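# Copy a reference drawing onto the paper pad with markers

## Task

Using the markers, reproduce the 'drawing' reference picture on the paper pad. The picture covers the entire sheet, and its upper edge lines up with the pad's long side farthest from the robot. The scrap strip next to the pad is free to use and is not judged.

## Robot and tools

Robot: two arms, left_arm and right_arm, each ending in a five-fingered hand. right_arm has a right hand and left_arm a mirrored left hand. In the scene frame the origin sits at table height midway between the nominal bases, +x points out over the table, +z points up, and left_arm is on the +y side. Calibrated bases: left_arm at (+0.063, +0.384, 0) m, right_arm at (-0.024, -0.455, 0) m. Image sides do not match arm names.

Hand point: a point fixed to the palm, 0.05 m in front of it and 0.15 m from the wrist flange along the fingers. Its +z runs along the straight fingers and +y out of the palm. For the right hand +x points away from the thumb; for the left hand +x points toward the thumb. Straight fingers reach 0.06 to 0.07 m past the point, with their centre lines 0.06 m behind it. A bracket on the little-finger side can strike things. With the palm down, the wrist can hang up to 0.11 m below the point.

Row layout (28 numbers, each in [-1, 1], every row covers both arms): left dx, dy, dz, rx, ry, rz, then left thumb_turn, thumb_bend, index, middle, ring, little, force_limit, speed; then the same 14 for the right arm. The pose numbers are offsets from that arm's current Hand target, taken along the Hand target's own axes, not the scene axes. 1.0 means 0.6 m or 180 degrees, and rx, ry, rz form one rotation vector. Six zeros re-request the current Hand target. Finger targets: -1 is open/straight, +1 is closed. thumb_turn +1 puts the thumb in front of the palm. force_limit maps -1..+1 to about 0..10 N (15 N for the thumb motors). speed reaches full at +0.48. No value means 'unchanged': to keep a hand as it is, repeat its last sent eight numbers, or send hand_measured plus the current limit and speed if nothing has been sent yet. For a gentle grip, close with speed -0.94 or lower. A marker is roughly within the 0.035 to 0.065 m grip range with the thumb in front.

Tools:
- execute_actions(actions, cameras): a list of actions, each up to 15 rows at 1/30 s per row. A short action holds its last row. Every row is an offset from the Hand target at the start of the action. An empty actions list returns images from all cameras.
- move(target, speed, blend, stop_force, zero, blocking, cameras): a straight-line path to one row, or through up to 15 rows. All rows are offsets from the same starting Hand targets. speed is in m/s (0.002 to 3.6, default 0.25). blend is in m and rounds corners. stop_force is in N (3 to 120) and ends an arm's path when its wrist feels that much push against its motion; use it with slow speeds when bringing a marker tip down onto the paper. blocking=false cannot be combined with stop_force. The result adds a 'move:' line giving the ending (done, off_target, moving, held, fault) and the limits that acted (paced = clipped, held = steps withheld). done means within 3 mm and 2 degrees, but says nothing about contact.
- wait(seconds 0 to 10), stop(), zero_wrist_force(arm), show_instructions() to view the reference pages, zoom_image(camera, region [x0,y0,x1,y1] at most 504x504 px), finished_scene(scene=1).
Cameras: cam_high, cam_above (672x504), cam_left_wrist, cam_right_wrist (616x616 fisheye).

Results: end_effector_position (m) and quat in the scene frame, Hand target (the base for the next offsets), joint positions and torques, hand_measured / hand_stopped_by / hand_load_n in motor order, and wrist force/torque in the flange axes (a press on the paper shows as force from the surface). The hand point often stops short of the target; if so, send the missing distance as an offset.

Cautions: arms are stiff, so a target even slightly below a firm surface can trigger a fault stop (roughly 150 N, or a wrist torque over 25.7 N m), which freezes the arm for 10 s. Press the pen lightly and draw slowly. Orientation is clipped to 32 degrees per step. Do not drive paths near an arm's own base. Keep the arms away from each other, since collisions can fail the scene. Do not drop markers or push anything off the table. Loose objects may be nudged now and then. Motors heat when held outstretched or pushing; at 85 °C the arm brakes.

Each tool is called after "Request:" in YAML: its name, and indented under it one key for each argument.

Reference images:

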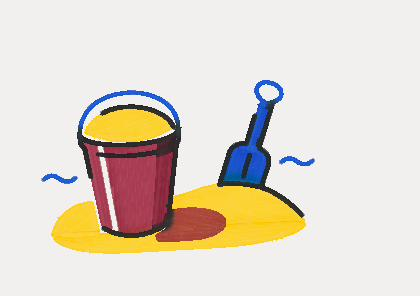

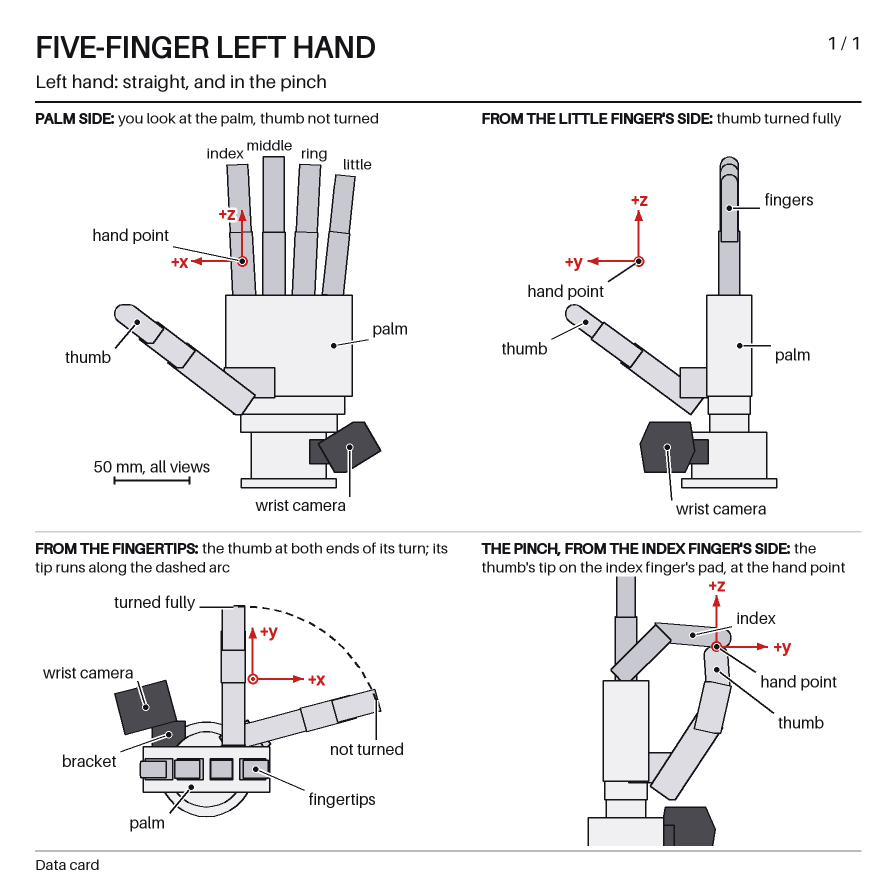

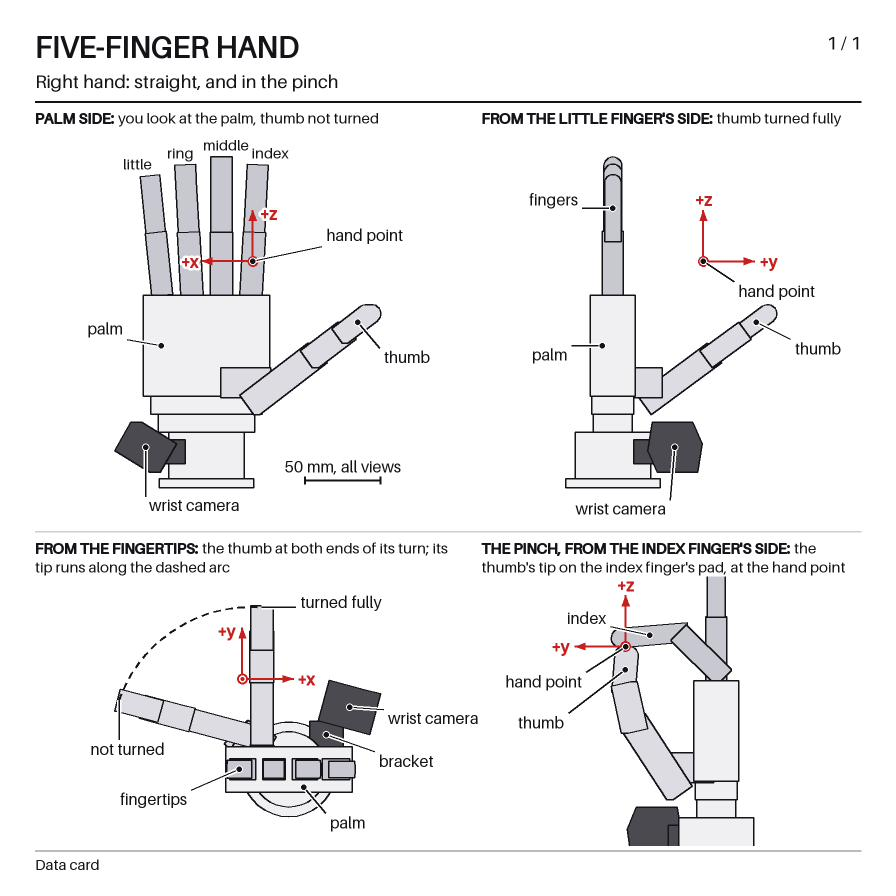

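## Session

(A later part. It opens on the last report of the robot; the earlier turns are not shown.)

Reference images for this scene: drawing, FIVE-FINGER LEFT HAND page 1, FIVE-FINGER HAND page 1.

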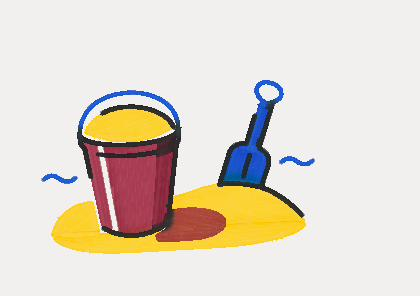

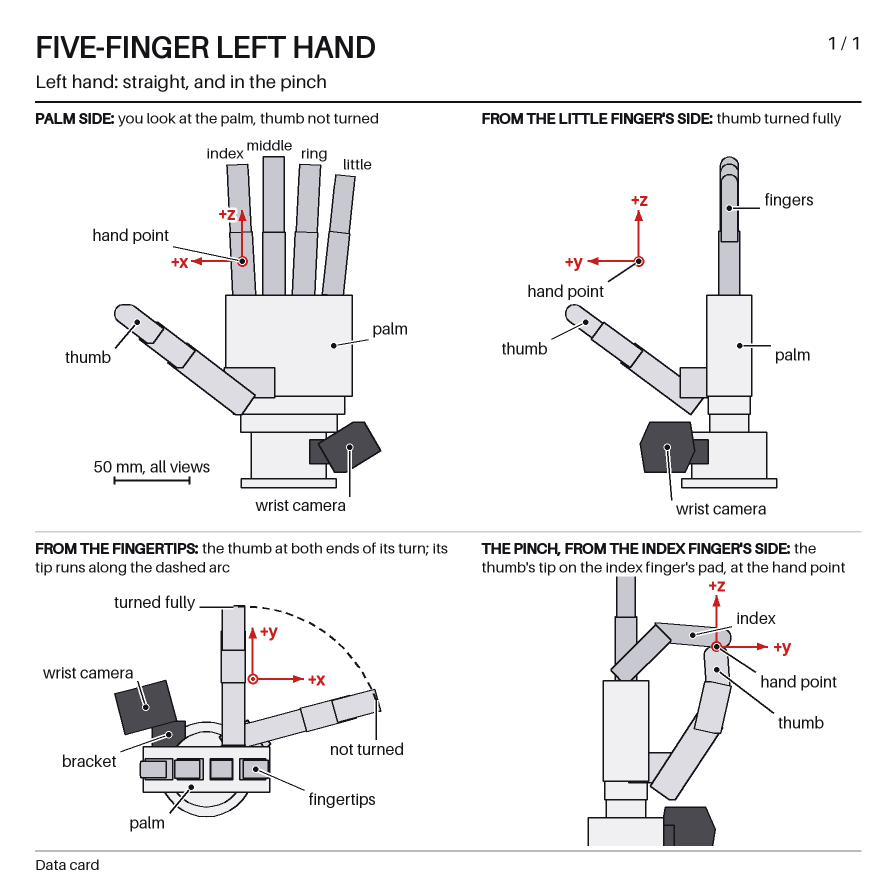

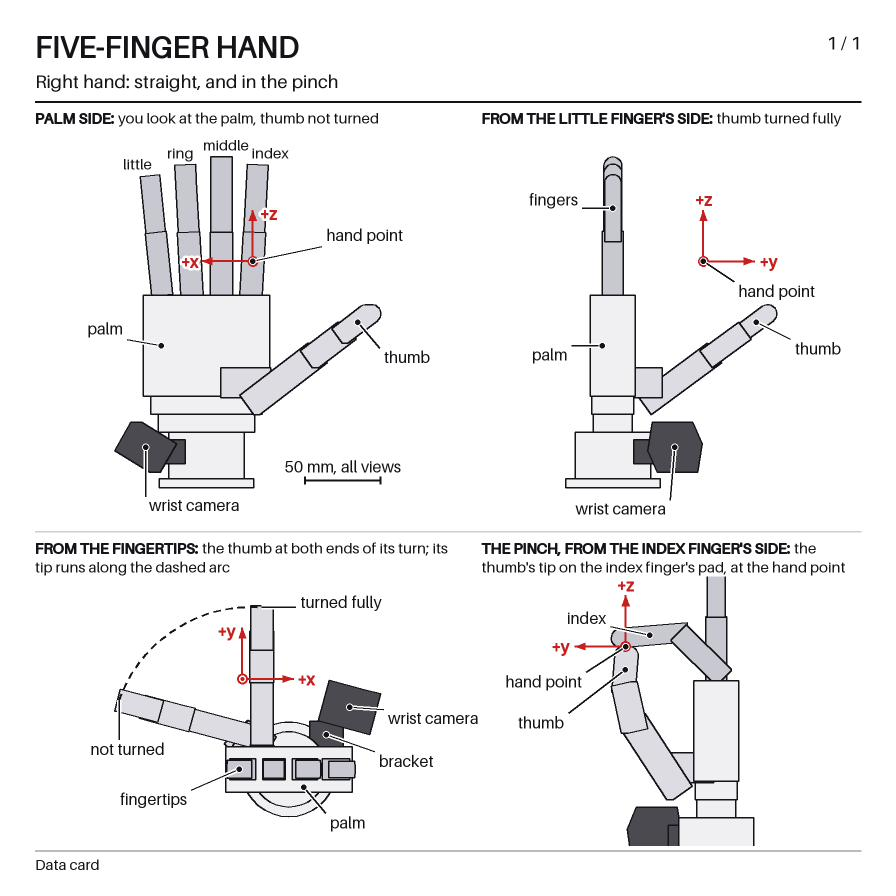

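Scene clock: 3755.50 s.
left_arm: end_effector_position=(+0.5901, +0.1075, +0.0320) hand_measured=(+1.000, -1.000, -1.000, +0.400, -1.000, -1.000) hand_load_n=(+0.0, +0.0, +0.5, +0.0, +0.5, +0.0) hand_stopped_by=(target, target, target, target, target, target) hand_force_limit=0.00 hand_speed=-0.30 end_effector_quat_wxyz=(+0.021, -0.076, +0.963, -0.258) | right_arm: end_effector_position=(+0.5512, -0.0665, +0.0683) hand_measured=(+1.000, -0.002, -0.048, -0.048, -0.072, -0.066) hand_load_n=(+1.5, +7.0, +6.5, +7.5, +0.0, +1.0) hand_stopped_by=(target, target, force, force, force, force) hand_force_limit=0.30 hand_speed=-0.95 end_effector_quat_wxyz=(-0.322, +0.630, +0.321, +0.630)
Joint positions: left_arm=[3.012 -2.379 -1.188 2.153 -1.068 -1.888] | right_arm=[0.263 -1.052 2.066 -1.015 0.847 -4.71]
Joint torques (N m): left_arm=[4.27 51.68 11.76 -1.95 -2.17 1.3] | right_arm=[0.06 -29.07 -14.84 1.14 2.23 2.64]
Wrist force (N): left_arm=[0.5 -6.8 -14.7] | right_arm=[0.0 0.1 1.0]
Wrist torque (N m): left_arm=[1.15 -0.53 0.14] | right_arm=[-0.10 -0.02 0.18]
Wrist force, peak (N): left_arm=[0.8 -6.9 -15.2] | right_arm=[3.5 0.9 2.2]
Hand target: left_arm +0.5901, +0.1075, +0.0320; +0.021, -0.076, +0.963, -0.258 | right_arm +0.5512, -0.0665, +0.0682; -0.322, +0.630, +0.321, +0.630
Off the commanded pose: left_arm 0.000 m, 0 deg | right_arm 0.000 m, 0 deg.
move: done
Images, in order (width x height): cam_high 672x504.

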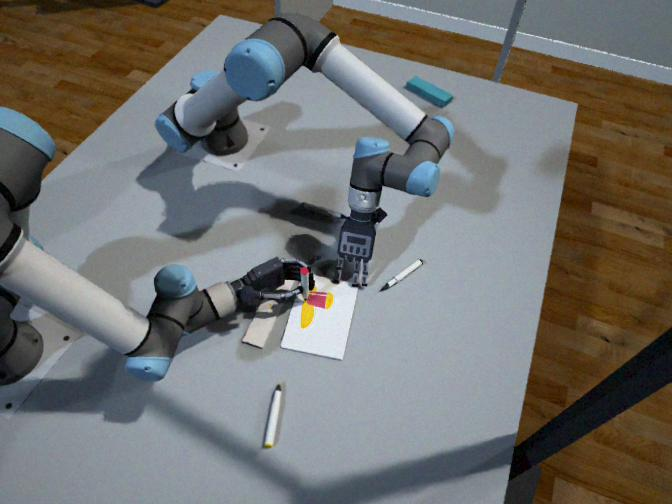

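Request:
move:
  target:
    - [0,0,0,0,0,0, 1,-1,-1,0.4,-1,-1, 0, -0.3, -0.0068,0,0,0,0,0, 1,0,0.33,0.33,0.3,0.3, 0.3, -0.95]
    - [0,0,0,0,0,0, 1,-1,-1,0.4,-1,-1, 0, -0.3, -0.0068,0.0274,-0.0232,0,0,0, 1,0,0.33,0.33,0.3,0.3, 0.3, -0.95]
    - [0,0,0,0,0,0, 1,-1,-1,0.4,-1,-1, 0, -0.3, -0.0068,0.0046,0.0012,0,0,0, 1,0,0.33,0.33,0.3,0.3, 0.3, -0.95]
    - [0,0,0,0,0,0, 1,-1,-1,0.4,-1,-1, 0, -0.3, -0.0068,0.0381,-0.0276,0,0,0, 1,0,0.33,0.33,0.3,0.3, 0.3, -0.95]
    - [0,0,0,0,0,0, 1,-1,-1,0.4,-1,-1, 0, -0.3, -0.0068,0.0105,0.0014,0,0,0, 1,0,0.33,0.33,0.3,0.3, 0.3, -0.95]
    - [0,0,0,0,0,0, 1,-1,-1,0.4,-1,-1, 0, -0.3, -0.0068,0.0446,-0.0280,0,0,0, 1,0,0.33,0.33,0.3,0.3, 0.3, -0.95]
    - [0,0,0,0,0,0, 1,-1,-1,0.4,-1,-1, 0, -0.3, -0.0068,0.0154,0.0024,0,0,0, 1,0,0.33,0.33,0.3,0.3, 0.3, -0.95]
    - [0,0,0,0,0,0, 1,-1,-1,0.4,-1,-1, 0, -0.3, -0.0068,0.0484,-0.0258,0,0,0, 1,0,0.33,0.33,0.3,0.3, 0.3, -0.95]
    - [0,0,0,0,0,0, 1,-1,-1,0.4,-1,-1, 0, -0.3, -0.0068,0.0188,0.0050,0,0,0, 1,0,0.33,0.33,0.3,0.3, 0.3, -0.95]
    - [0,0,0,0,0,0, 1,-1,-1,0.4,-1,-1, 0, -0.3, -0.0068,0.0510,-0.0225,0,0,0, 1,0,0.33,0.33,0.3,0.3, 0.3, -0.95]
    - [0,0,0,0,0,0, 1,-1,-1,0.4,-1,-1, 0, -0.3, -0.0068,0.0221,0.0076,0,0,0, 1,0,0.33,0.33,0.3,0.3, 0.3, -0.95]
    - [0,0,0,0,0,0, 1,-1,-1,0.4,-1,-1, 0, -0.3, -0.0068,0.0508,-0.0166,0,0,0, 1,0,0.33,0.33,0.3,0.3, 0.3, -0.95]
    - [0,0,0,0,0,0, 1,-1,-1,0.4,-1,-1, 0, -0.3, -0.0068,0.0301,0.0052,0,0,0, 1,0,0.33,0.33,0.3,0.3, 0.3, -0.95]
    - [0,0,0,0,0,0, 1,-1,-1,0.4,-1,-1, 0, -0.3, -0.0068,0.0461,-0.0094,0,0,0, 1,0,0.33,0.33,0.3,0.3, 0.3, -0.95]
    - [0,0,0,0,0,0, 1,-1,-1,0.4,-1,-1, 0, -0.3, 0,0.0461,-0.0094,0,0,0, 1,0,0.33,0.33,0.3,0.3, 0.3, -0.95]
  speed: [0.03,0.075,0.075,0.075,0.075,0.075,0.075,0.075,0.075,0.075,0.075,0.075,0.075,0.075,0.05]
  cameras: ["cam_high", "cam_above"]

Request:
zoom_image:
  camera: "cam_high"
  region: [270, 250, 370, 350]

Scene clock: 3793.43 s.
left_arm: end_effector_position=(+0.5901, +0.1075, +0.0320) hand_measured=(+1.000, -1.000, -1.000, +0.400, -1.000, -1.000) hand_load_n=(+0.0, +0.0, +0.5, +0.0, +0.5, +0.0) hand_stopped_by=(target, target, target, target, target, target) hand_force_limit=0.00 hand_speed=-0.30 end_effector_quat_wxyz=(+0.021, -0.076, +0.963, -0.258) | right_arm: end_effector_position=(+0.5702, -0.0873, +0.0682) hand_measured=(+1.000, -0.002, -0.048, -0.048, -0.072, -0.066) hand_load_n=(+1.5, +7.0, +7.0, +7.5, +0.0, +1.0) hand_stopped_by=(target, target, force, force, force, force) hand_force_limit=0.30 hand_speed=-0.95 end_effector_quat_wxyz=(-0.322, +0.630, +0.320, +0.630) end_effector_velocity=(+0.001, +0.000, -0.001) end_effector_angular_velocity=(+0.000, -0.003, -0.001)
Joint positions: left_arm=[3.012 -2.379 -1.188 2.153 -1.068 -1.888] | right_arm=[0.206 -1.042 2.045 -1.005 0.79 -4.709]
Joint velocities: left_arm=[within noise] | right_arm=[0 0.003 0 -0.006 0 0]
Joint torques (N m): left_arm=[4.47 52.11 12.47 -1.71 -2.18 1.3] | right_arm=[2.41 -29.02 -23.29 -3.39 2.36 0.46]
Wrist force (N): left_arm=[1.1 -6.7 -14.8] | right_arm=[0.0 -0.3 1.0]
Wrist torque (N m): left_arm=[1.18 -0.62 0.16] | right_arm=[-0.15 -0.04 0.16]
Wrist force, peak (N): left_arm=[0.6 -7.1 -15.2] | right_arm=[2.3 -1.1 1.8]
Hand target: left_arm +0.5901, +0.1075, +0.0320; +0.021, -0.076, +0.963, -0.258 | right_arm +0.5703, -0.0873, +0.0681; -0.322, +0.630, +0.321, +0.630
Off the commanded pose: left_arm 0.000 m, 0 deg | right_arm 0.000 m, 0 deg.
move: done
Images, in order (width x height): cam_high 672x504, cam_above 672x504.

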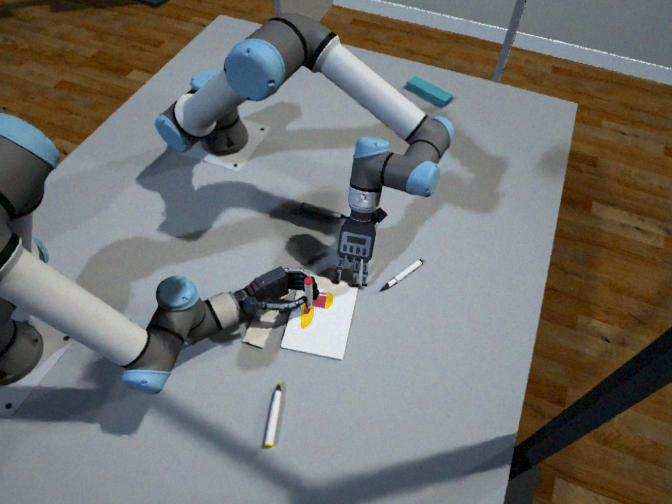

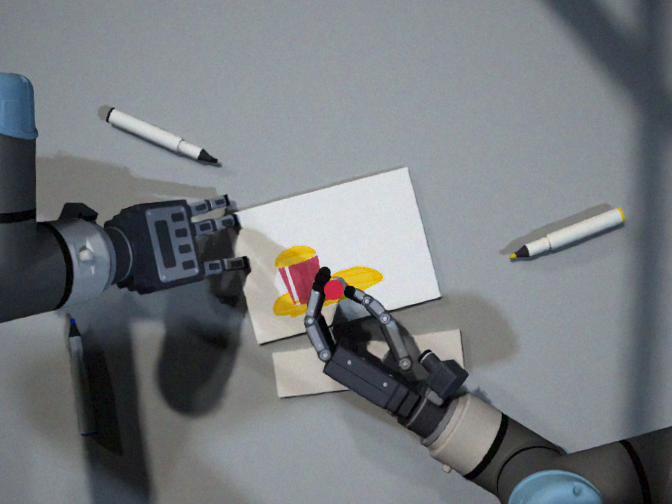

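Scaled by 5.040.

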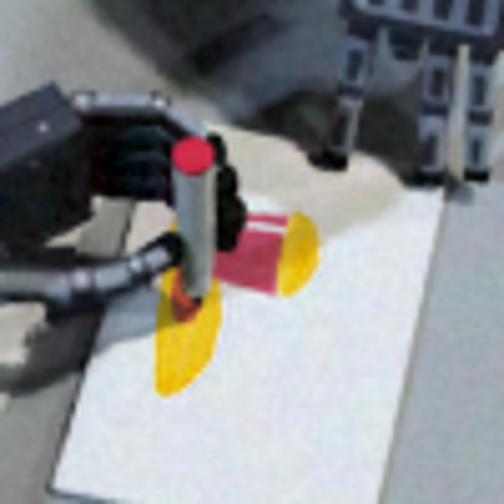

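Request:
move:
  target: [0,0,0,0,0,0, 1,-1,-1,0.4,-1,-1, 0, -0.3, 0.04,0,-0.32,0,0,0, 1,0,0.33,0.33,0.3,0.3, 0.3, -0.95]
  speed: 0.2
  cameras: ["cam_above", "cam_high"]

Request:
zoom_image:
  camera: "cam_above"
  region: [220, 160, 460, 360]

Request:
zoom_image:
  camera: "cam_above"
  region: [255, 235, 355, 325]

Scene clock: 3807.53 s.
left_arm: end_effector_position=(+0.5901, +0.1075, +0.0320) hand_measured=(+1.000, -1.000, -1.000, +0.400, -1.000, -1.000) hand_load_n=(+0.0, +0.0, +0.5, +0.0, +0.5, +0.0) hand_stopped_by=(target, target, target, target, target, target) hand_force_limit=0.00 hand_speed=-0.30 end_effector_quat_wxyz=(+0.021, -0.076, +0.963, -0.258) | right_arm: end_effector_position=(+0.4577, -0.2428, +0.0920) hand_measured=(+1.000, -0.002, -0.048, -0.048, -0.072, -0.066) hand_load_n=(+1.5, +7.0, +7.0, +7.5, +0.0, +1.5) hand_stopped_by=(target, target, force, force, force, force) hand_force_limit=0.30 hand_speed=-0.95 end_effector_quat_wxyz=(-0.322, +0.630, +0.320, +0.630)
Joint positions: left_arm=[3.012 -2.379 -1.188 2.153 -1.068 -1.888] | right_arm=[-0.279 -1.357 2.491 -1.137 0.304 -4.707]
Joint torques (N m): left_arm=[4.55 51.18 10.87 -1.73 -2.2 1.46] | right_arm=[-5.62 -22.87 -9.23 -1.4 -2.07 0.03]
Wrist force (N): left_arm=[0.5 -6.9 -14.7] | right_arm=[-0.1 -0.1 0.8]
Wrist torque (N m): left_arm=[1.13 -0.52 0.13] | right_arm=[-0.10 -0.01 0.07]
Wrist force, peak (N): left_arm=[0.8 -7.2 -14.9] | right_arm=[-0.1 -0.3 2.9]
Hand target: left_arm +0.5901, +0.1075, +0.0320; +0.021, -0.076, +0.963, -0.258 | right_arm +0.4576, -0.2428, +0.0920; -0.322, +0.630, +0.321, +0.630
Off the commanded pose: left_arm 0.000 m, 0 deg | right_arm 0.000 m, 0 deg.
move: done
Images, in order (width x height): cam_high 672x504, cam_above 672x504.

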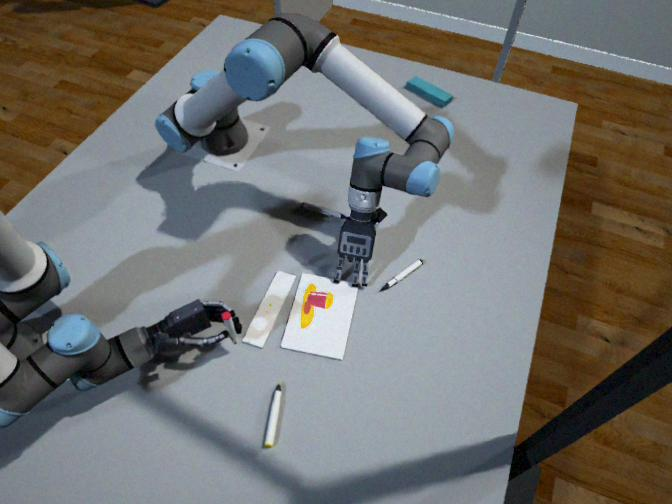

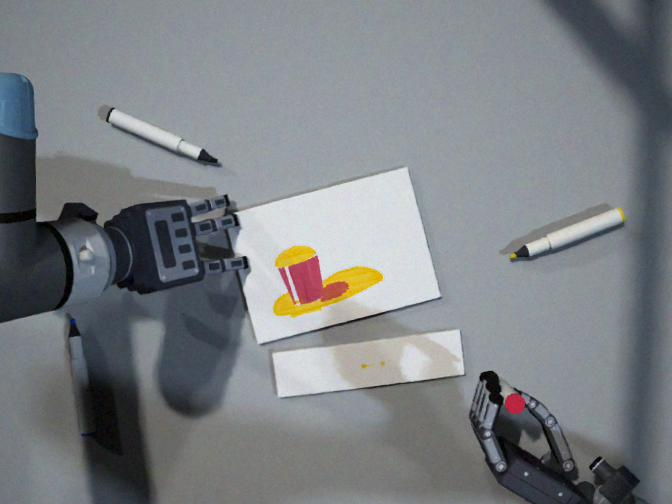

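Scaled by 2.100.

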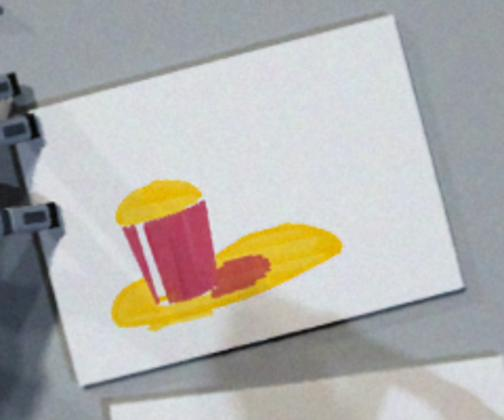

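Scaled by 5.040.

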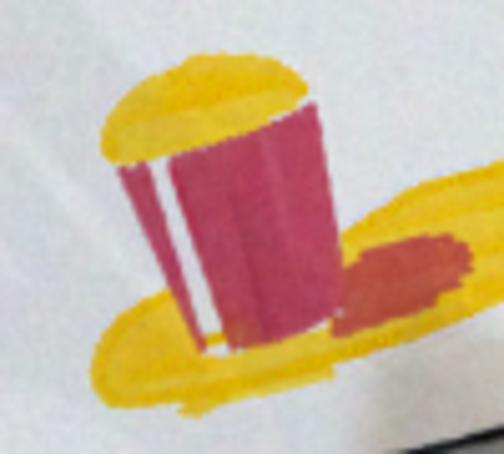

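Request:
show_instructions:

Request:
zoom_image:
  camera: "cam_above"
  region: [220, 160, 450, 350]

Reference images for this scene: drawing, FIVE-FINGER LEFT HAND page 1, FIVE-FINGER HAND page 1.

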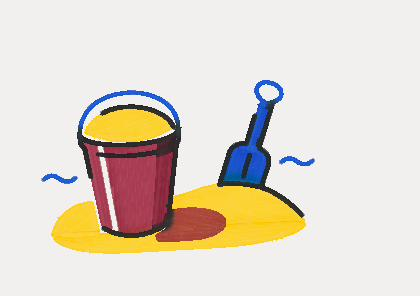

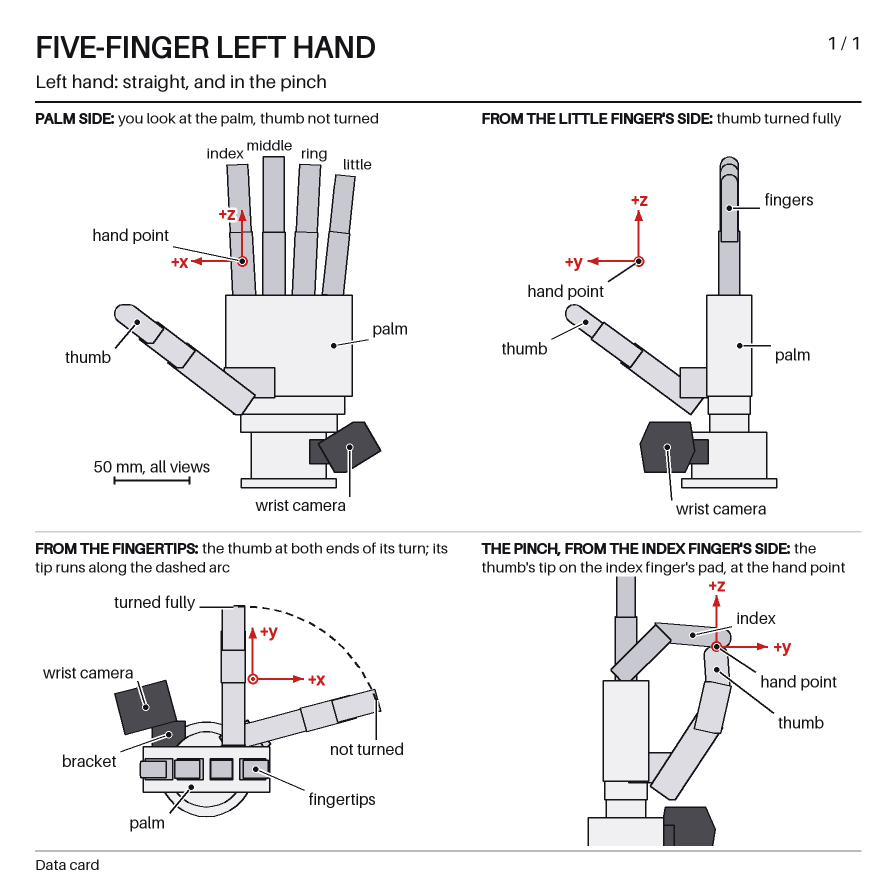

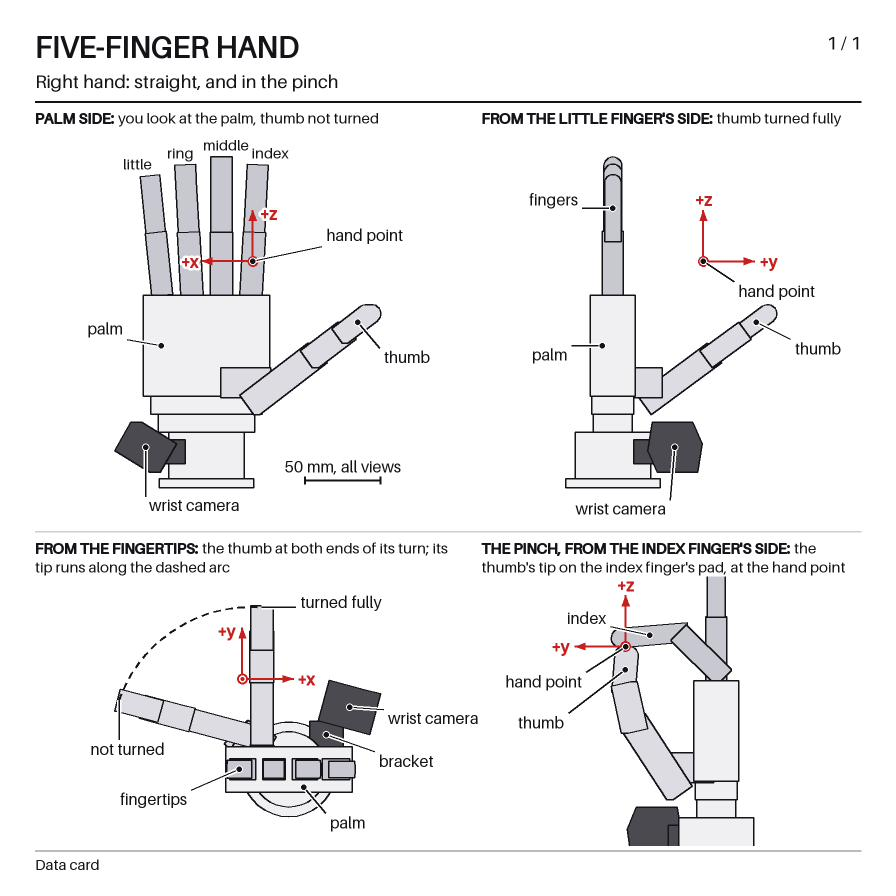

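Scaled by 2.191.

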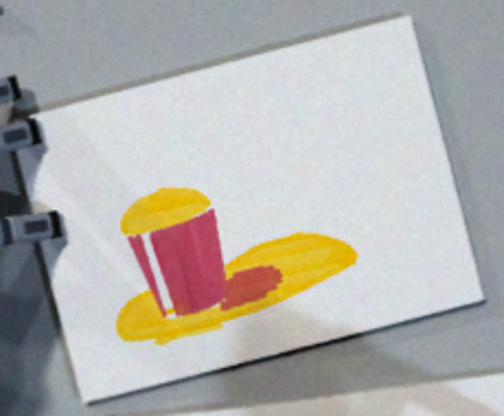

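Request:
move:
  target: [0,0,0,0,0,0, 1,-1,-1,0.4,-1,-1, 0, -0.3, -0.04,-0.0248,0.4121,0,0,0, 1,0,0.33,0.33,0.3,0.3, 0.3, -0.95]
  speed: 0.2

Request:
move:
  target:
    - [0,0,0,0,0,0, 1,-1,-1,0.4,-1,-1, 0, -0.3, -0.0068,0,0,0,0,0, 1,0,0.33,0.33,0.3,0.3, 0.3, -0.95]
    - [0,0,0,0,0,0, 1,-1,-1,0.4,-1,-1, 0, -0.3, -0.0068,-0.0419,-0.0547,0,0,0, 1,0,0.33,0.33,0.3,0.3, 0.3, -0.95]
    - [0,0,0,0,0,0, 1,-1,-1,0.4,-1,-1, 0, -0.3, -0.0068,0.0044,-0.0039,0,0,0, 1,0,0.33,0.33,0.3,0.3, 0.3, -0.95]
    - [0,0,0,0,0,0, 1,-1,-1,0.4,-1,-1, 0, -0.3, -0.0068,-0.0388,-0.0583,0,0,0, 1,0,0.33,0.33,0.3,0.3, 0.3, -0.95]
    - [0,0,0,0,0,0, 1,-1,-1,0.4,-1,-1, 0, -0.3, -0.0068,0.0088,-0.0078,0,0,0, 1,0,0.33,0.33,0.3,0.3, 0.3, -0.95]
    - [0,0,0,0,0,0, 1,-1,-1,0.4,-1,-1, 0, -0.3, -0.0068,-0.0357,-0.0620,0,0,0, 1,0,0.33,0.33,0.3,0.3, 0.3, -0.95]
    - [0,0,0,0,0,0, 1,-1,-1,0.4,-1,-1, 0, -0.3, -0.0068,0.0133,-0.0117,0,0,0, 1,0,0.33,0.33,0.3,0.3, 0.3, -0.95]
    - [0,0,0,0,0,0, 1,-1,-1,0.4,-1,-1, 0, -0.3, -0.0068,-0.0320,-0.0650,0,0,0, 1,0,0.33,0.33,0.3,0.3, 0.3, -0.95]
    - [0,0,0,0,0,0, 1,-1,-1,0.4,-1,-1, 0, -0.3, -0.0068,0.0178,-0.0154,0,0,0, 1,0,0.33,0.33,0.3,0.3, 0.3, -0.95]
    - [0,0,0,0,0,0, 1,-1,-1,0.4,-1,-1, 0, -0.3, -0.0068,-0.0282,-0.0679,0,0,0, 1,0,0.33,0.33,0.3,0.3, 0.3, -0.95]
    - [0,0,0,0,0,0, 1,-1,-1,0.4,-1,-1, 0, -0.3, 0,-0.0282,-0.0679,0,0,0, 1,0,0.33,0.33,0.3,0.3, 0.3, -0.95]
  speed: [0.03,0.075,0.075,0.075,0.075,0.075,0.075,0.075,0.075,0.075,0.05]
  cameras: ["cam_high"]

Request:
zoom_image:
  camera: "cam_high"
  region: [270, 250, 370, 350]

Scene clock: 3913.43 s.
left_arm: end_effector_position=(+0.5901, +0.1075, +0.0320) hand_measured=(+1.000, -1.000, -1.000, +0.400, -1.000, -1.000) hand_load_n=(+0.0, +0.0, +0.5, +0.0, +0.5, +0.0) hand_stopped_by=(target, target, target, target, target, target) hand_force_limit=0.00 hand_speed=-0.30 end_effector_quat_wxyz=(+0.021, -0.076, +0.963, -0.258) | right_arm: end_effector_position=(+0.5906, -0.0339, +0.0682) hand_measured=(+1.000, -0.002, -0.048, -0.048, -0.072, -0.066) hand_load_n=(+2.0, +7.0, +7.0, +7.5, +0.0, +1.0) hand_stopped_by=(target, target, force, force, force, force) hand_force_limit=0.30 hand_speed=-0.95 end_effector_quat_wxyz=(-0.322, +0.630, +0.321, +0.630)
Joint positions: left_arm=[3.012 -2.379 -1.188 2.153 -1.068 -1.888] | right_arm=[0.313 -0.976 1.912 -0.937 0.896 -4.71]
Joint torques (N m): left_arm=[4.28 51.52 11.68 -1.8 -2.19 1.41] | right_arm=[6.89 -35.77 -21.53 -3.12 -1.29 -1.94]
Wrist force (N): left_arm=[0.8 -6.8 -14.6] | right_arm=[-0.3 -0.3 1.0]
Wrist torque (N m): left_arm=[1.15 -0.57 0.15] | right_arm=[-0.17 0.02 0.20]
Wrist force, peak (N): left_arm=[0.9 -6.9 -15.1] | right_arm=[-0.2 -0.3 2.8]
Hand target: left_arm +0.5901, +0.1075, +0.0320; +0.021, -0.076, +0.963, -0.258 | right_arm +0.5906, -0.0338, +0.0682; -0.322, +0.630, +0.321, +0.630
Off the commanded pose: left_arm 0.000 m, 0 deg | right_arm 0.000 m, 0 deg.
move: done

Scene clock: 3921.00 s.
left_arm: end_effector_position=(+0.5901, +0.1075, +0.0320) hand_measured=(+1.000, -1.000, -1.000, +0.400, -1.000, -1.000) hand_load_n=(+0.0, +0.0, +0.5, +0.0, +1.0, +0.0) hand_stopped_by=(target, target, target, target, target, target) hand_force_limit=0.00 hand_speed=-0.30 end_effector_quat_wxyz=(+0.021, -0.076, +0.963, -0.258) | right_arm: end_effector_position=(+0.5530, -0.0569, +0.0683) hand_measured=(+1.000, -0.002, -0.048, -0.048, -0.072, -0.066) hand_load_n=(+2.0, +7.0, +7.0, +7.5, +0.0, +1.0) hand_stopped_by=(target, target, force, force, force, force) hand_force_limit=0.30 hand_speed=-0.95 end_effector_quat_wxyz=(-0.322, +0.630, +0.321, +0.630) end_effector_velocity=(+0.001, -0.001, -0.001) end_effector_angular_velocity=(+0.001, -0.002, -0.001)
Joint positions: left_arm=[3.012 -2.379 -1.188 2.153 -1.068 -1.888] | right_arm=[0.285 -1.042 2.046 -1.005 0.868 -4.71]
Joint velocities: left_arm=[within noise] | right_arm=[-0.001 0.003 0 -0.005 0 0]
Joint torques (N m): left_arm=[4.25 52.29 11.43 -1.79 -2.18 1.52] | right_arm=[-6.37 -27.94 -20.58 -3.61 0.3 1.75]
Wrist force (N): left_arm=[1.1 -7.0 -14.8] | right_arm=[0.2 -0.4 1.1]
Wrist torque (N m): left_arm=[1.14 -0.62 0.18] | right_arm=[-0.17 -0.07 0.19]
Wrist force, peak (N): left_arm=[0.7 -6.6 -15.3] | right_arm=[3.3 1.1 2.6]
Hand target: left_arm +0.5901, +0.1075, +0.0320; +0.021, -0.076, +0.963, -0.258 | right_arm +0.5530, -0.0569, +0.0682; -0.322, +0.630, +0.321, +0.630
Off the commanded pose: left_arm 0.000 m, 0 deg | right_arm 0.000 m, 0 deg.
move: done
Images, in order (width x height): cam_high 672x504.

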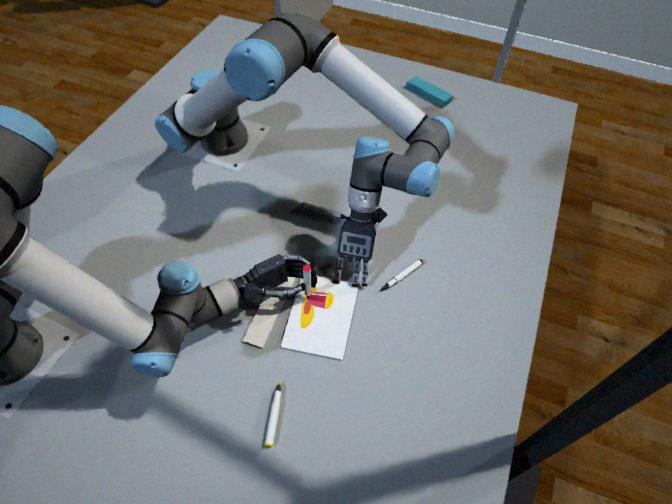

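Scaled by 5.040.

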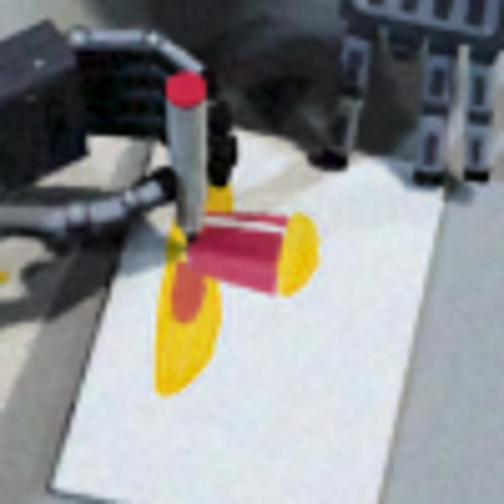

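Request:
move:
  target:
    - [0,0,0,0,0,0, 1,-1,-1,0.4,-1,-1, 0, -0.3, -0.0068,0,0,0,0,0, 1,0,0.33,0.33,0.3,0.3, 0.3, -0.95]
    - [0,0,0,0,0,0, 1,-1,-1,0.4,-1,-1, 0, -0.3, -0.0068,0.0506,0.0487,0,0,0, 1,0,0.33,0.33,0.3,0.3, 0.3, -0.95]
    - [0,0,0,0,0,0, 1,-1,-1,0.4,-1,-1, 0, -0.3, -0.0068,0.0040,-0.0028,0,0,0, 1,0,0.33,0.33,0.3,0.3, 0.3, -0.95]
    - [0,0,0,0,0,0, 1,-1,-1,0.4,-1,-1, 0, -0.3, -0.0068,0.0553,0.0451,0,0,0, 1,0,0.33,0.33,0.3,0.3, 0.3, -0.95]
    - [0,0,0,0,0,0, 1,-1,-1,0.4,-1,-1, 0, -0.3, -0.0068,0.0082,-0.0053,0,0,0, 1,0,0.33,0.33,0.3,0.3, 0.3, -0.95]
    - [0,0,0,0,0,0, 1,-1,-1,0.4,-1,-1, 0, -0.3, -0.0068,0.0601,0.0416,0,0,0, 1,0,0.33,0.33,0.3,0.3, 0.3, -0.95]
    - [0,0,0,0,0,0, 1,-1,-1,0.4,-1,-1, 0, -0.3, -0.0068,0.0126,-0.0075,0,0,0, 1,0,0.33,0.33,0.3,0.3, 0.3, -0.95]
    - [0,0,0,0,0,0, 1,-1,-1,0.4,-1,-1, 0, -0.3, -0.0068,0.0651,0.0383,0,0,0, 1,0,0.33,0.33,0.3,0.3, 0.3, -0.95]
    - [0,0,0,0,0,0, 1,-1,-1,0.4,-1,-1, 0, -0.3, -0.0068,0.0176,-0.0091,0,0,0, 1,0,0.33,0.33,0.3,0.3, 0.3, -0.95]
    - [0,0,0,0,0,0, 1,-1,-1,0.4,-1,-1, 0, -0.3, -0.0068,0.0700,0.0350,0,0,0, 1,0,0.33,0.33,0.3,0.3, 0.3, -0.95]
    - [0,0,0,0,0,0, 1,-1,-1,0.4,-1,-1, 0, -0.3, -0.0068,0.0203,-0.0098,0,0,0, 1,0,0.33,0.33,0.3,0.3, 0.3, -0.95]
    - [0,0,0,0,0,0, 1,-1,-1,0.4,-1,-1, 0, -0.3, 0,0.0203,-0.0098,0,0,0, 1,0,0.33,0.33,0.3,0.3, 0.3, -0.95]
  speed: [0.03,0.08,0.08,0.08,0.08,0.08,0.08,0.08,0.08,0.08,0.08,0.05]
  cameras: ["cam_high"]

Request:
move:
  target:
    - [0,0,0,0,0,0, 1,-1,-1,0.4,-1,-1, 0, -0.3, 0,-0.0046,0.0900,0,0,0, 1,0,0.33,0.33,0.3,0.3, 0.3, -0.95]
    - [0,0,0,0,0,0, 1,-1,-1,0.4,-1,-1, 0, -0.3, -0.0068,-0.0046,0.0900,0,0,0, 1,0,0.33,0.33,0.3,0.3, 0.3, -0.95]
    - [0,0,0,0,0,0, 1,-1,-1,0.4,-1,-1, 0, -0.3, -0.0068,-0.0427,0.0348,0,0,0, 1,0,0.33,0.33,0.3,0.3, 0.3, -0.95]
    - [0,0,0,0,0,0, 1,-1,-1,0.4,-1,-1, 0, -0.3, -0.0068,-0.0006,0.0851,0,0,0, 1,0,0.33,0.33,0.3,0.3, 0.3, -0.95]
    - [0,0,0,0,0,0, 1,-1,-1,0.4,-1,-1, 0, -0.3, 0,-0.0006,0.0851,0,0,0, 1,0,0.33,0.33,0.3,0.3, 0.3, -0.95]
    - [0,0,0,0,0,0, 1,-1,-1,0.4,-1,-1, 0, -0.3, 0,-0.0132,-0.0049,0,0,0, 1,0,0.33,0.33,0.3,0.3, 0.3, -0.95]
  speed: [0.12,0.03,0.07,0.07,0.05,0.12]

Request:
move:
  target:
    - [0,0,0,0,0,0, 1,-1,-1,0.4,-1,-1, 0, -0.3, -0.0068,0,0,0,0,0, 1,0,0.33,0.33,0.3,0.3, 0.3, -0.95]
    - [0,0,0,0,0,0, 1,-1,-1,0.4,-1,-1, 0, -0.3, -0.0068,0.0228,-0.0195,0,0,0, 1,0,0.33,0.33,0.3,0.3, 0.3, -0.95]
    - [0,0,0,0,0,0, 1,-1,-1,0.4,-1,-1, 0, -0.3, -0.0068,0.0041,0.0007,0,0,0, 1,0,0.33,0.33,0.3,0.3, 0.3, -0.95]
    - [0,0,0,0,0,0, 1,-1,-1,0.4,-1,-1, 0, -0.3, -0.0068,0.0359,-0.0263,0,0,0, 1,0,0.33,0.33,0.3,0.3, 0.3, -0.95]
    - [0,0,0,0,0,0, 1,-1,-1,0.4,-1,-1, 0, -0.3, -0.0068,0.0103,0.0012,0,0,0, 1,0,0.33,0.33,0.3,0.3, 0.3, -0.95]
    - [0,0,0,0,0,0, 1,-1,-1,0.4,-1,-1, 0, -0.3, -0.0068,0.0441,-0.0273,0,0,0, 1,0,0.33,0.33,0.3,0.3, 0.3, -0.95]
    - [0,0,0,0,0,0, 1,-1,-1,0.4,-1,-1, 0, -0.3, -0.0068,0.0164,0.0028,0,0,0, 1,0,0.33,0.33,0.3,0.3, 0.3, -0.95]
    - [0,0,0,0,0,0, 1,-1,-1,0.4,-1,-1, 0, -0.3, -0.0068,0.0494,-0.0248,0,0,0, 1,0,0.33,0.33,0.3,0.3, 0.3, -0.95]
    - [0,0,0,0,0,0, 1,-1,-1,0.4,-1,-1, 0, -0.3, -0.0068,0.0207,0.0062,0,0,0, 1,0,0.33,0.33,0.3,0.3, 0.3, -0.95]
    - [0,0,0,0,0,0, 1,-1,-1,0.4,-1,-1, 0, -0.3, -0.0068,0.0504,-0.0183,0,0,0, 1,0,0.33,0.33,0.3,0.3, 0.3, -0.95]
    - [0,0,0,0,0,0, 1,-1,-1,0.4,-1,-1, 0, -0.3, 0,0.0504,-0.0183,0,0,0, 1,0,0.33,0.33,0.3,0.3, 0.3, -0.95]
  speed: [0.03,0.08,0.08,0.08,0.08,0.08,0.08,0.08,0.08,0.08,0.05]

Request:
move:
  target:
    - [0,0,0,0,0,0, 1,-1,-1,0.4,-1,-1, 0, -0.3, 0,-0.0255,0.0252,0,0,0, 1,0,0.33,0.33,0.3,0.3, 0.3, -0.95]
    - [0,0,0,0,0,0, 1,-1,-1,0.4,-1,-1, 0, -0.3, -0.0068,-0.0255,0.0252,0,0,0, 1,0,0.33,0.33,0.3,0.3, 0.3, -0.95]
    - [0,0,0,0,0,0, 1,-1,-1,0.4,-1,-1, 0, -0.3, -0.0068,-0.0152,0.0191,0,0,0, 1,0,0.33,0.33,0.3,0.3, 0.3, -0.95]
    - [0,0,0,0,0,0, 1,-1,-1,0.4,-1,-1, 0, -0.3, -0.0068,-0.0059,0.0107,0,0,0, 1,0,0.33,0.33,0.3,0.3, 0.3, -0.95]
    - [0,0,0,0,0,0, 1,-1,-1,0.4,-1,-1, 0, -0.3, -0.0068,-0.0008,0.0027,0,0,0, 1,0,0.33,0.33,0.3,0.3, 0.3, -0.95]
    - [0,0,0,0,0,0, 1,-1,-1,0.4,-1,-1, 0, -0.3, -0.0068,0.0000,-0.0040,0,0,0, 1,0,0.33,0.33,0.3,0.3, 0.3, -0.95]
    - [0,0,0,0,0,0, 1,-1,-1,0.4,-1,-1, 0, -0.3, -0.0068,-0.0028,-0.0082,0,0,0, 1,0,0.33,0.33,0.3,0.3, 0.3, -0.95]
    - [0,0,0,0,0,0, 1,-1,-1,0.4,-1,-1, 0, -0.3, -0.0068,-0.0090,-0.0096,0,0,0, 1,0,0.33,0.33,0.3,0.3, 0.3, -0.95]
    - [0,0,0,0,0,0, 1,-1,-1,0.4,-1,-1, 0, -0.3, -0.0068,-0.0190,-0.0068,0,0,0, 1,0,0.33,0.33,0.3,0.3, 0.3, -0.95]
    - [0,0,0,0,0,0, 1,-1,-1,0.4,-1,-1, 0, -0.3, -0.0068,-0.0306,0.0004,0,0,0, 1,0,0.33,0.33,0.3,0.3, 0.3, -0.95]
    - [0,0,0,0,0,0, 1,-1,-1,0.4,-1,-1, 0, -0.3, -0.0068,-0.0446,0.0122,0,0,0, 1,0,0.33,0.33,0.3,0.3, 0.3, -0.95]
    - [0,0,0,0,0,0, 1,-1,-1,0.4,-1,-1, 0, -0.3, 0.002,-0.0446,0.0122,0,0,0, 1,0,0.33,0.33,0.3,0.3, 0.3, -0.95]
    - [0,0,0,0,0,0, 1,-1,-1,0.4,-1,-1, 0, -0.3, 0.06,0.02,-0.3,0,0,0, 1,0,0.33,0.33,0.3,0.3, 0.3, -0.95]
  speed: [0.1,0.03,0.05,0.05,0.05,0.05,0.05,0.05,0.05,0.05,0.05,0.05,0.2]
  blend: [0,0,0.002,0.002,0.002,0.002,0.002,0.002,0.002,0.002,0,0,0]
  cameras: ["cam_above", "cam_high"]

Request:
zoom_image:
  camera: "cam_above"
  region: [255, 235, 395, 335]

Scene clock: 4009.63 s.
left_arm: end_effector_position=(+0.5901, +0.1075, +0.0320) hand_measured=(+1.000, -1.000, -1.000, +0.400, -1.000, -1.000) hand_load_n=(+0.0, -0.5, +0.5, +0.0, +0.5, +0.0) hand_stopped_by=(target, target, target, target, target, target) hand_force_limit=0.00 hand_speed=-0.30 end_effector_quat_wxyz=(+0.021, -0.076, +0.963, -0.258) | right_arm: end_effector_position=(+0.5594, -0.0688, +0.0682) hand_measured=(+1.000, -0.002, -0.048, -0.048, -0.072, -0.066) hand_load_n=(+2.0, +7.0, +7.0, +7.5, +0.0, +1.0) hand_stopped_by=(target, target, force, force, force, force) hand_force_limit=0.30 hand_speed=-0.95 end_effector_quat_wxyz=(-0.322, +0.630, +0.321, +0.630) end_effector_velocity=(+0.001, +0.000, +0.000) end_effector_angular_velocity=(+0.001, -0.003, +0.000)
Joint positions: left_arm=[3.012 -2.379 -1.188 2.153 -1.068 -1.888] | right_arm=[0.254 -1.043 2.048 -1.006 0.837 -4.71]
Joint velocities: left_arm=[within noise] | right_arm=[-0.001 0.002 0 -0.005 -0.001 0]
Joint torques (N m): left_arm=[4.25 52.55 11.44 -1.98 -2.17 1.45] | right_arm=[-7.2 -26.04 -20.73 -3.64 -2.64 1.92]
Wrist force (N): left_arm=[0.9 -7.1 -14.9] | right_arm=[0.3 0.0 1.1]
Wrist torque (N m): left_arm=[1.12 -0.60 0.17] | right_arm=[-0.11 -0.09 0.19]
Wrist force, peak (N): left_arm=[0.7 -6.8 -15.3] | right_arm=[3.1 1.2 2.4]
Hand target: left_arm +0.5901, +0.1075, +0.0320; +0.021, -0.076, +0.963, -0.258 | right_arm +0.5594, -0.0688, +0.0682; -0.322, +0.630, +0.321, +0.630
Off the commanded pose: left_arm 0.000 m, 0 deg | right_arm 0.000 m, 0 deg.
move: done
Images, in order (width x height): cam_high 672x504.

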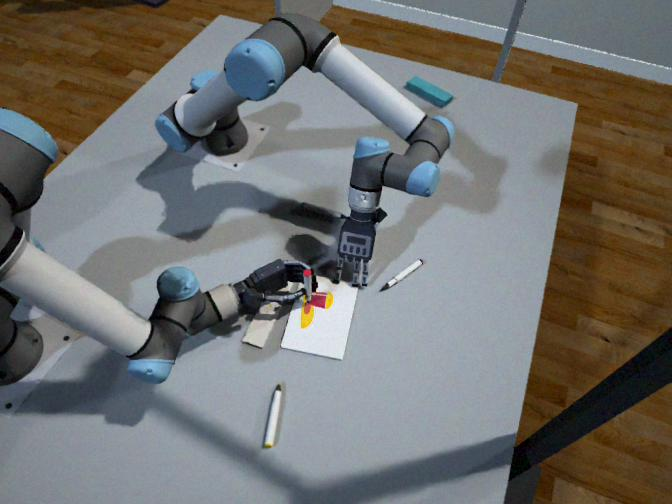

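Scene clock: 4013.23 s.
left_arm: end_effector_position=(+0.5901, +0.1075, +0.0320) hand_measured=(+1.000, -1.000, -1.000, +0.400, -1.000, -1.000) hand_load_n=(+0.0, +0.0, +0.5, +0.0, +0.5, +0.0) hand_stopped_by=(target, target, target, target, target, target) hand_force_limit=0.00 hand_speed=-0.30 end_effector_quat_wxyz=(+0.021, -0.076, +0.963, -0.258) | right_arm: end_effector_position=(+0.5514, -0.0665, +0.0683) hand_measured=(+1.000, -0.002, -0.048, -0.048, -0.072, -0.066) hand_load_n=(+1.5, +7.0, +7.0, +7.5, +0.0, +1.0) hand_stopped_by=(target, target, force, force, force, force) hand_force_limit=0.30 hand_speed=-0.95 end_effector_quat_wxyz=(-0.322, +0.630, +0.321, +0.630)
Joint positions: left_arm=[3.012 -2.379 -1.188 2.153 -1.068 -1.888] | right_arm=[0.263 -1.052 2.065 -1.015 0.847 -4.71]
Joint torques (N m): left_arm=[4.8 51.62 11.08 -1.77 -2.03 1.34] | right_arm=[5.84 -30.47 -13.17 1.05 2.89 2.41]
Wrist force (N): left_arm=[0.4 -6.8 -14.8] | right_arm=[0.1 -0.1 1.0]
Wrist torque (N m): left_arm=[1.16 -0.51 0.14] | right_arm=[-0.11 -0.04 0.19]
Wrist force, peak (N): left_arm=[0.9 -6.8 -15.1] | right_arm=[3.0 1.0 2.5]
Hand target: left_arm +0.5901, +0.1075, +0.0320; +0.021, -0.076, +0.963, -0.258 | right_arm +0.5513, -0.0665, +0.0682; -0.322, +0.630, +0.321, +0.630
Off the commanded pose: left_arm 0.000 m, 0 deg | right_arm 0.000 m, 0 deg.
move: done

Scene clock: 4018.43 s.
left_arm: end_effector_position=(+0.5901, +0.1075, +0.0320) hand_measured=(+1.000, -1.000, -1.000, +0.400, -1.000, -1.000) hand_load_n=(+0.0, +0.0, +0.5, +0.0, +0.5, +0.0) hand_stopped_by=(target, target, target, target, target, target) hand_force_limit=0.00 hand_speed=-0.30 end_effector_quat_wxyz=(+0.021, -0.076, +0.963, -0.258) | right_arm: end_effector_position=(+0.5693, -0.0932, +0.0682) hand_measured=(+1.000, -0.002, -0.048, -0.048, -0.072, -0.066) hand_load_n=(+1.5, +7.0, +7.0, +7.0, +0.0, +1.0) hand_stopped_by=(target, target, force, force, force, force) hand_force_limit=0.30 hand_speed=-0.95 end_effector_quat_wxyz=(-0.322, +0.630, +0.320, +0.630) end_effector_velocity=(+0.000, +0.000, -0.001) end_effector_angular_velocity=(+0.000, -0.002, +0.001)
Joint positions: left_arm=[3.012 -2.379 -1.188 2.153 -1.068 -1.888] | right_arm=[0.193 -1.047 2.056 -1.01 0.776 -4.709]
Joint velocities: left_arm=[within noise] | right_arm=[0 0.003 0 -0.005 0 0]
Joint torques (N m): left_arm=[3.83 50.9 11 -1.7 -2.14 1.35] | right_arm=[1.37 -28.55 -22.86 -3.85 1.91 -0.43]
Wrist force (N): left_arm=[0.4 -6.9 -14.8] | right_arm=[0.2 0.1 1.4]
Wrist torque (N m): left_arm=[1.14 -0.51 0.13] | right_arm=[-0.12 -0.07 0.19]
Wrist force, peak (N): left_arm=[0.6 -7.2 -15.0] | right_arm=[2.4 -1.4 1.9]
Hand target: left_arm +0.5901, +0.1075, +0.0320; +0.021, -0.076, +0.963, -0.258 | right_arm +0.5693, -0.0932, +0.0681; -0.322, +0.630, +0.321, +0.630
Off the commanded pose: left_arm 0.000 m, 0 deg | right_arm 0.000 m, 0 deg.
move: done

Scene clock: 4022.37 s.
left_arm: end_effector_position=(+0.5901, +0.1075, +0.0320) hand_measured=(+1.000, -1.000, -1.000, +0.400, -1.000, -1.000) hand_load_n=(+0.0, +0.0, +0.5, +0.0, +0.5, +0.0) hand_stopped_by=(target, target, target, target, target, target) hand_force_limit=0.00 hand_speed=-0.30 end_effector_quat_wxyz=(+0.021, -0.076, +0.963, -0.258) | right_arm: end_effector_position=(+0.4735, -0.2460, +0.1039) hand_measured=(+1.000, -0.002, -0.048, -0.048, -0.072, -0.066) hand_load_n=(+2.0, +7.0, +7.0, +7.5, +0.0, +1.0) hand_stopped_by=(target, target, force, force, force, force) hand_force_limit=0.30 hand_speed=-0.95 end_effector_quat_wxyz=(-0.322, +0.630, +0.320, +0.630)
Joint positions: left_arm=[3.012 -2.379 -1.188 2.153 -1.068 -1.888] | right_arm=[-0.272 -1.368 2.44 -1.075 0.311 -4.707]
Joint torques (N m): left_arm=[4.03 51.93 10.88 -1.83 -2.19 1.38] | right_arm=[-7.59 -21.7 -13.25 -1.77 -1.59 0.19]
Wrist force (N): left_arm=[0.9 -6.8 -15.0] | right_arm=[0.1 -0.4 0.8]
Wrist torque (N m): left_arm=[1.18 -0.59 0.16] | right_arm=[-0.17 -0.07 0.04]
Wrist force, peak (N): left_arm=[0.8 -6.8 -15.2] | right_arm=[3.0 -0.8 1.1]
Hand target: left_arm +0.5901, +0.1075, +0.0320; +0.021, -0.076, +0.963, -0.258 | right_arm +0.4734, -0.2460, +0.1039; -0.322, +0.630, +0.321, +0.630
Off the commanded pose: left_arm 0.000 m, 0 deg | right_arm 0.000 m, 0 deg.
move: done; blend cut to 0.0015 m at target 6, 0.0015 m at target 7, 0.0019 m at target 8
Images, in order (width x height): cam_high 672x504, cam_above 672x504.

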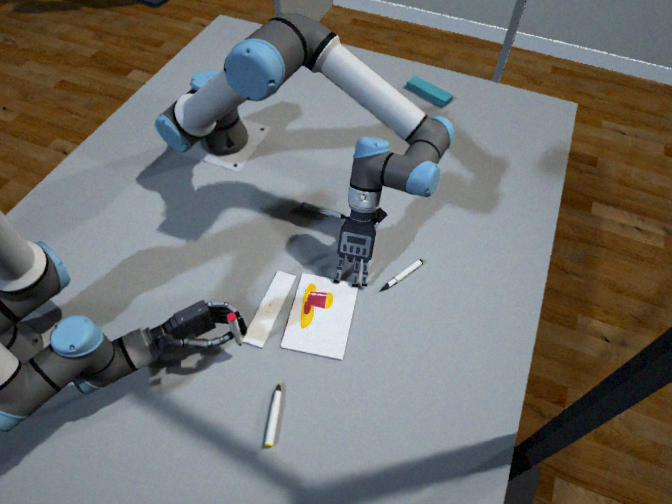

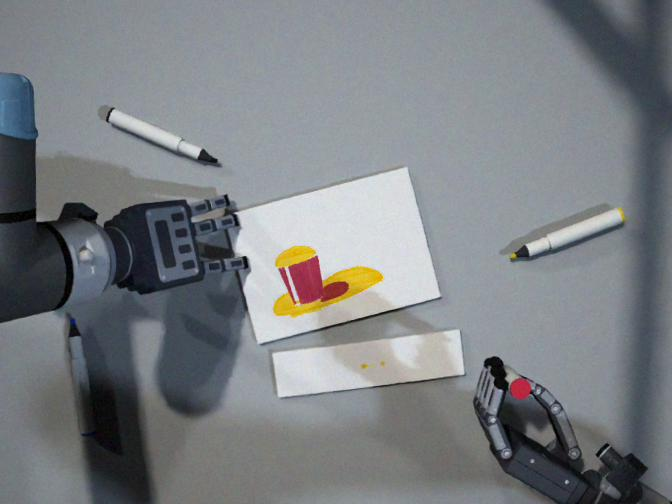

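Scaled by 3.600.

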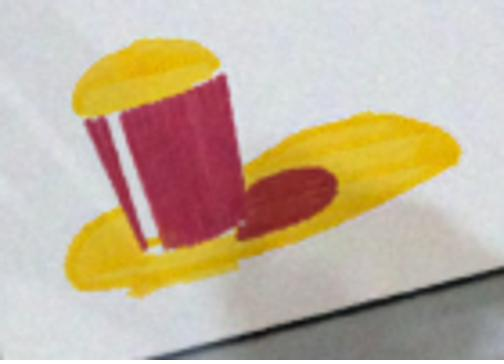

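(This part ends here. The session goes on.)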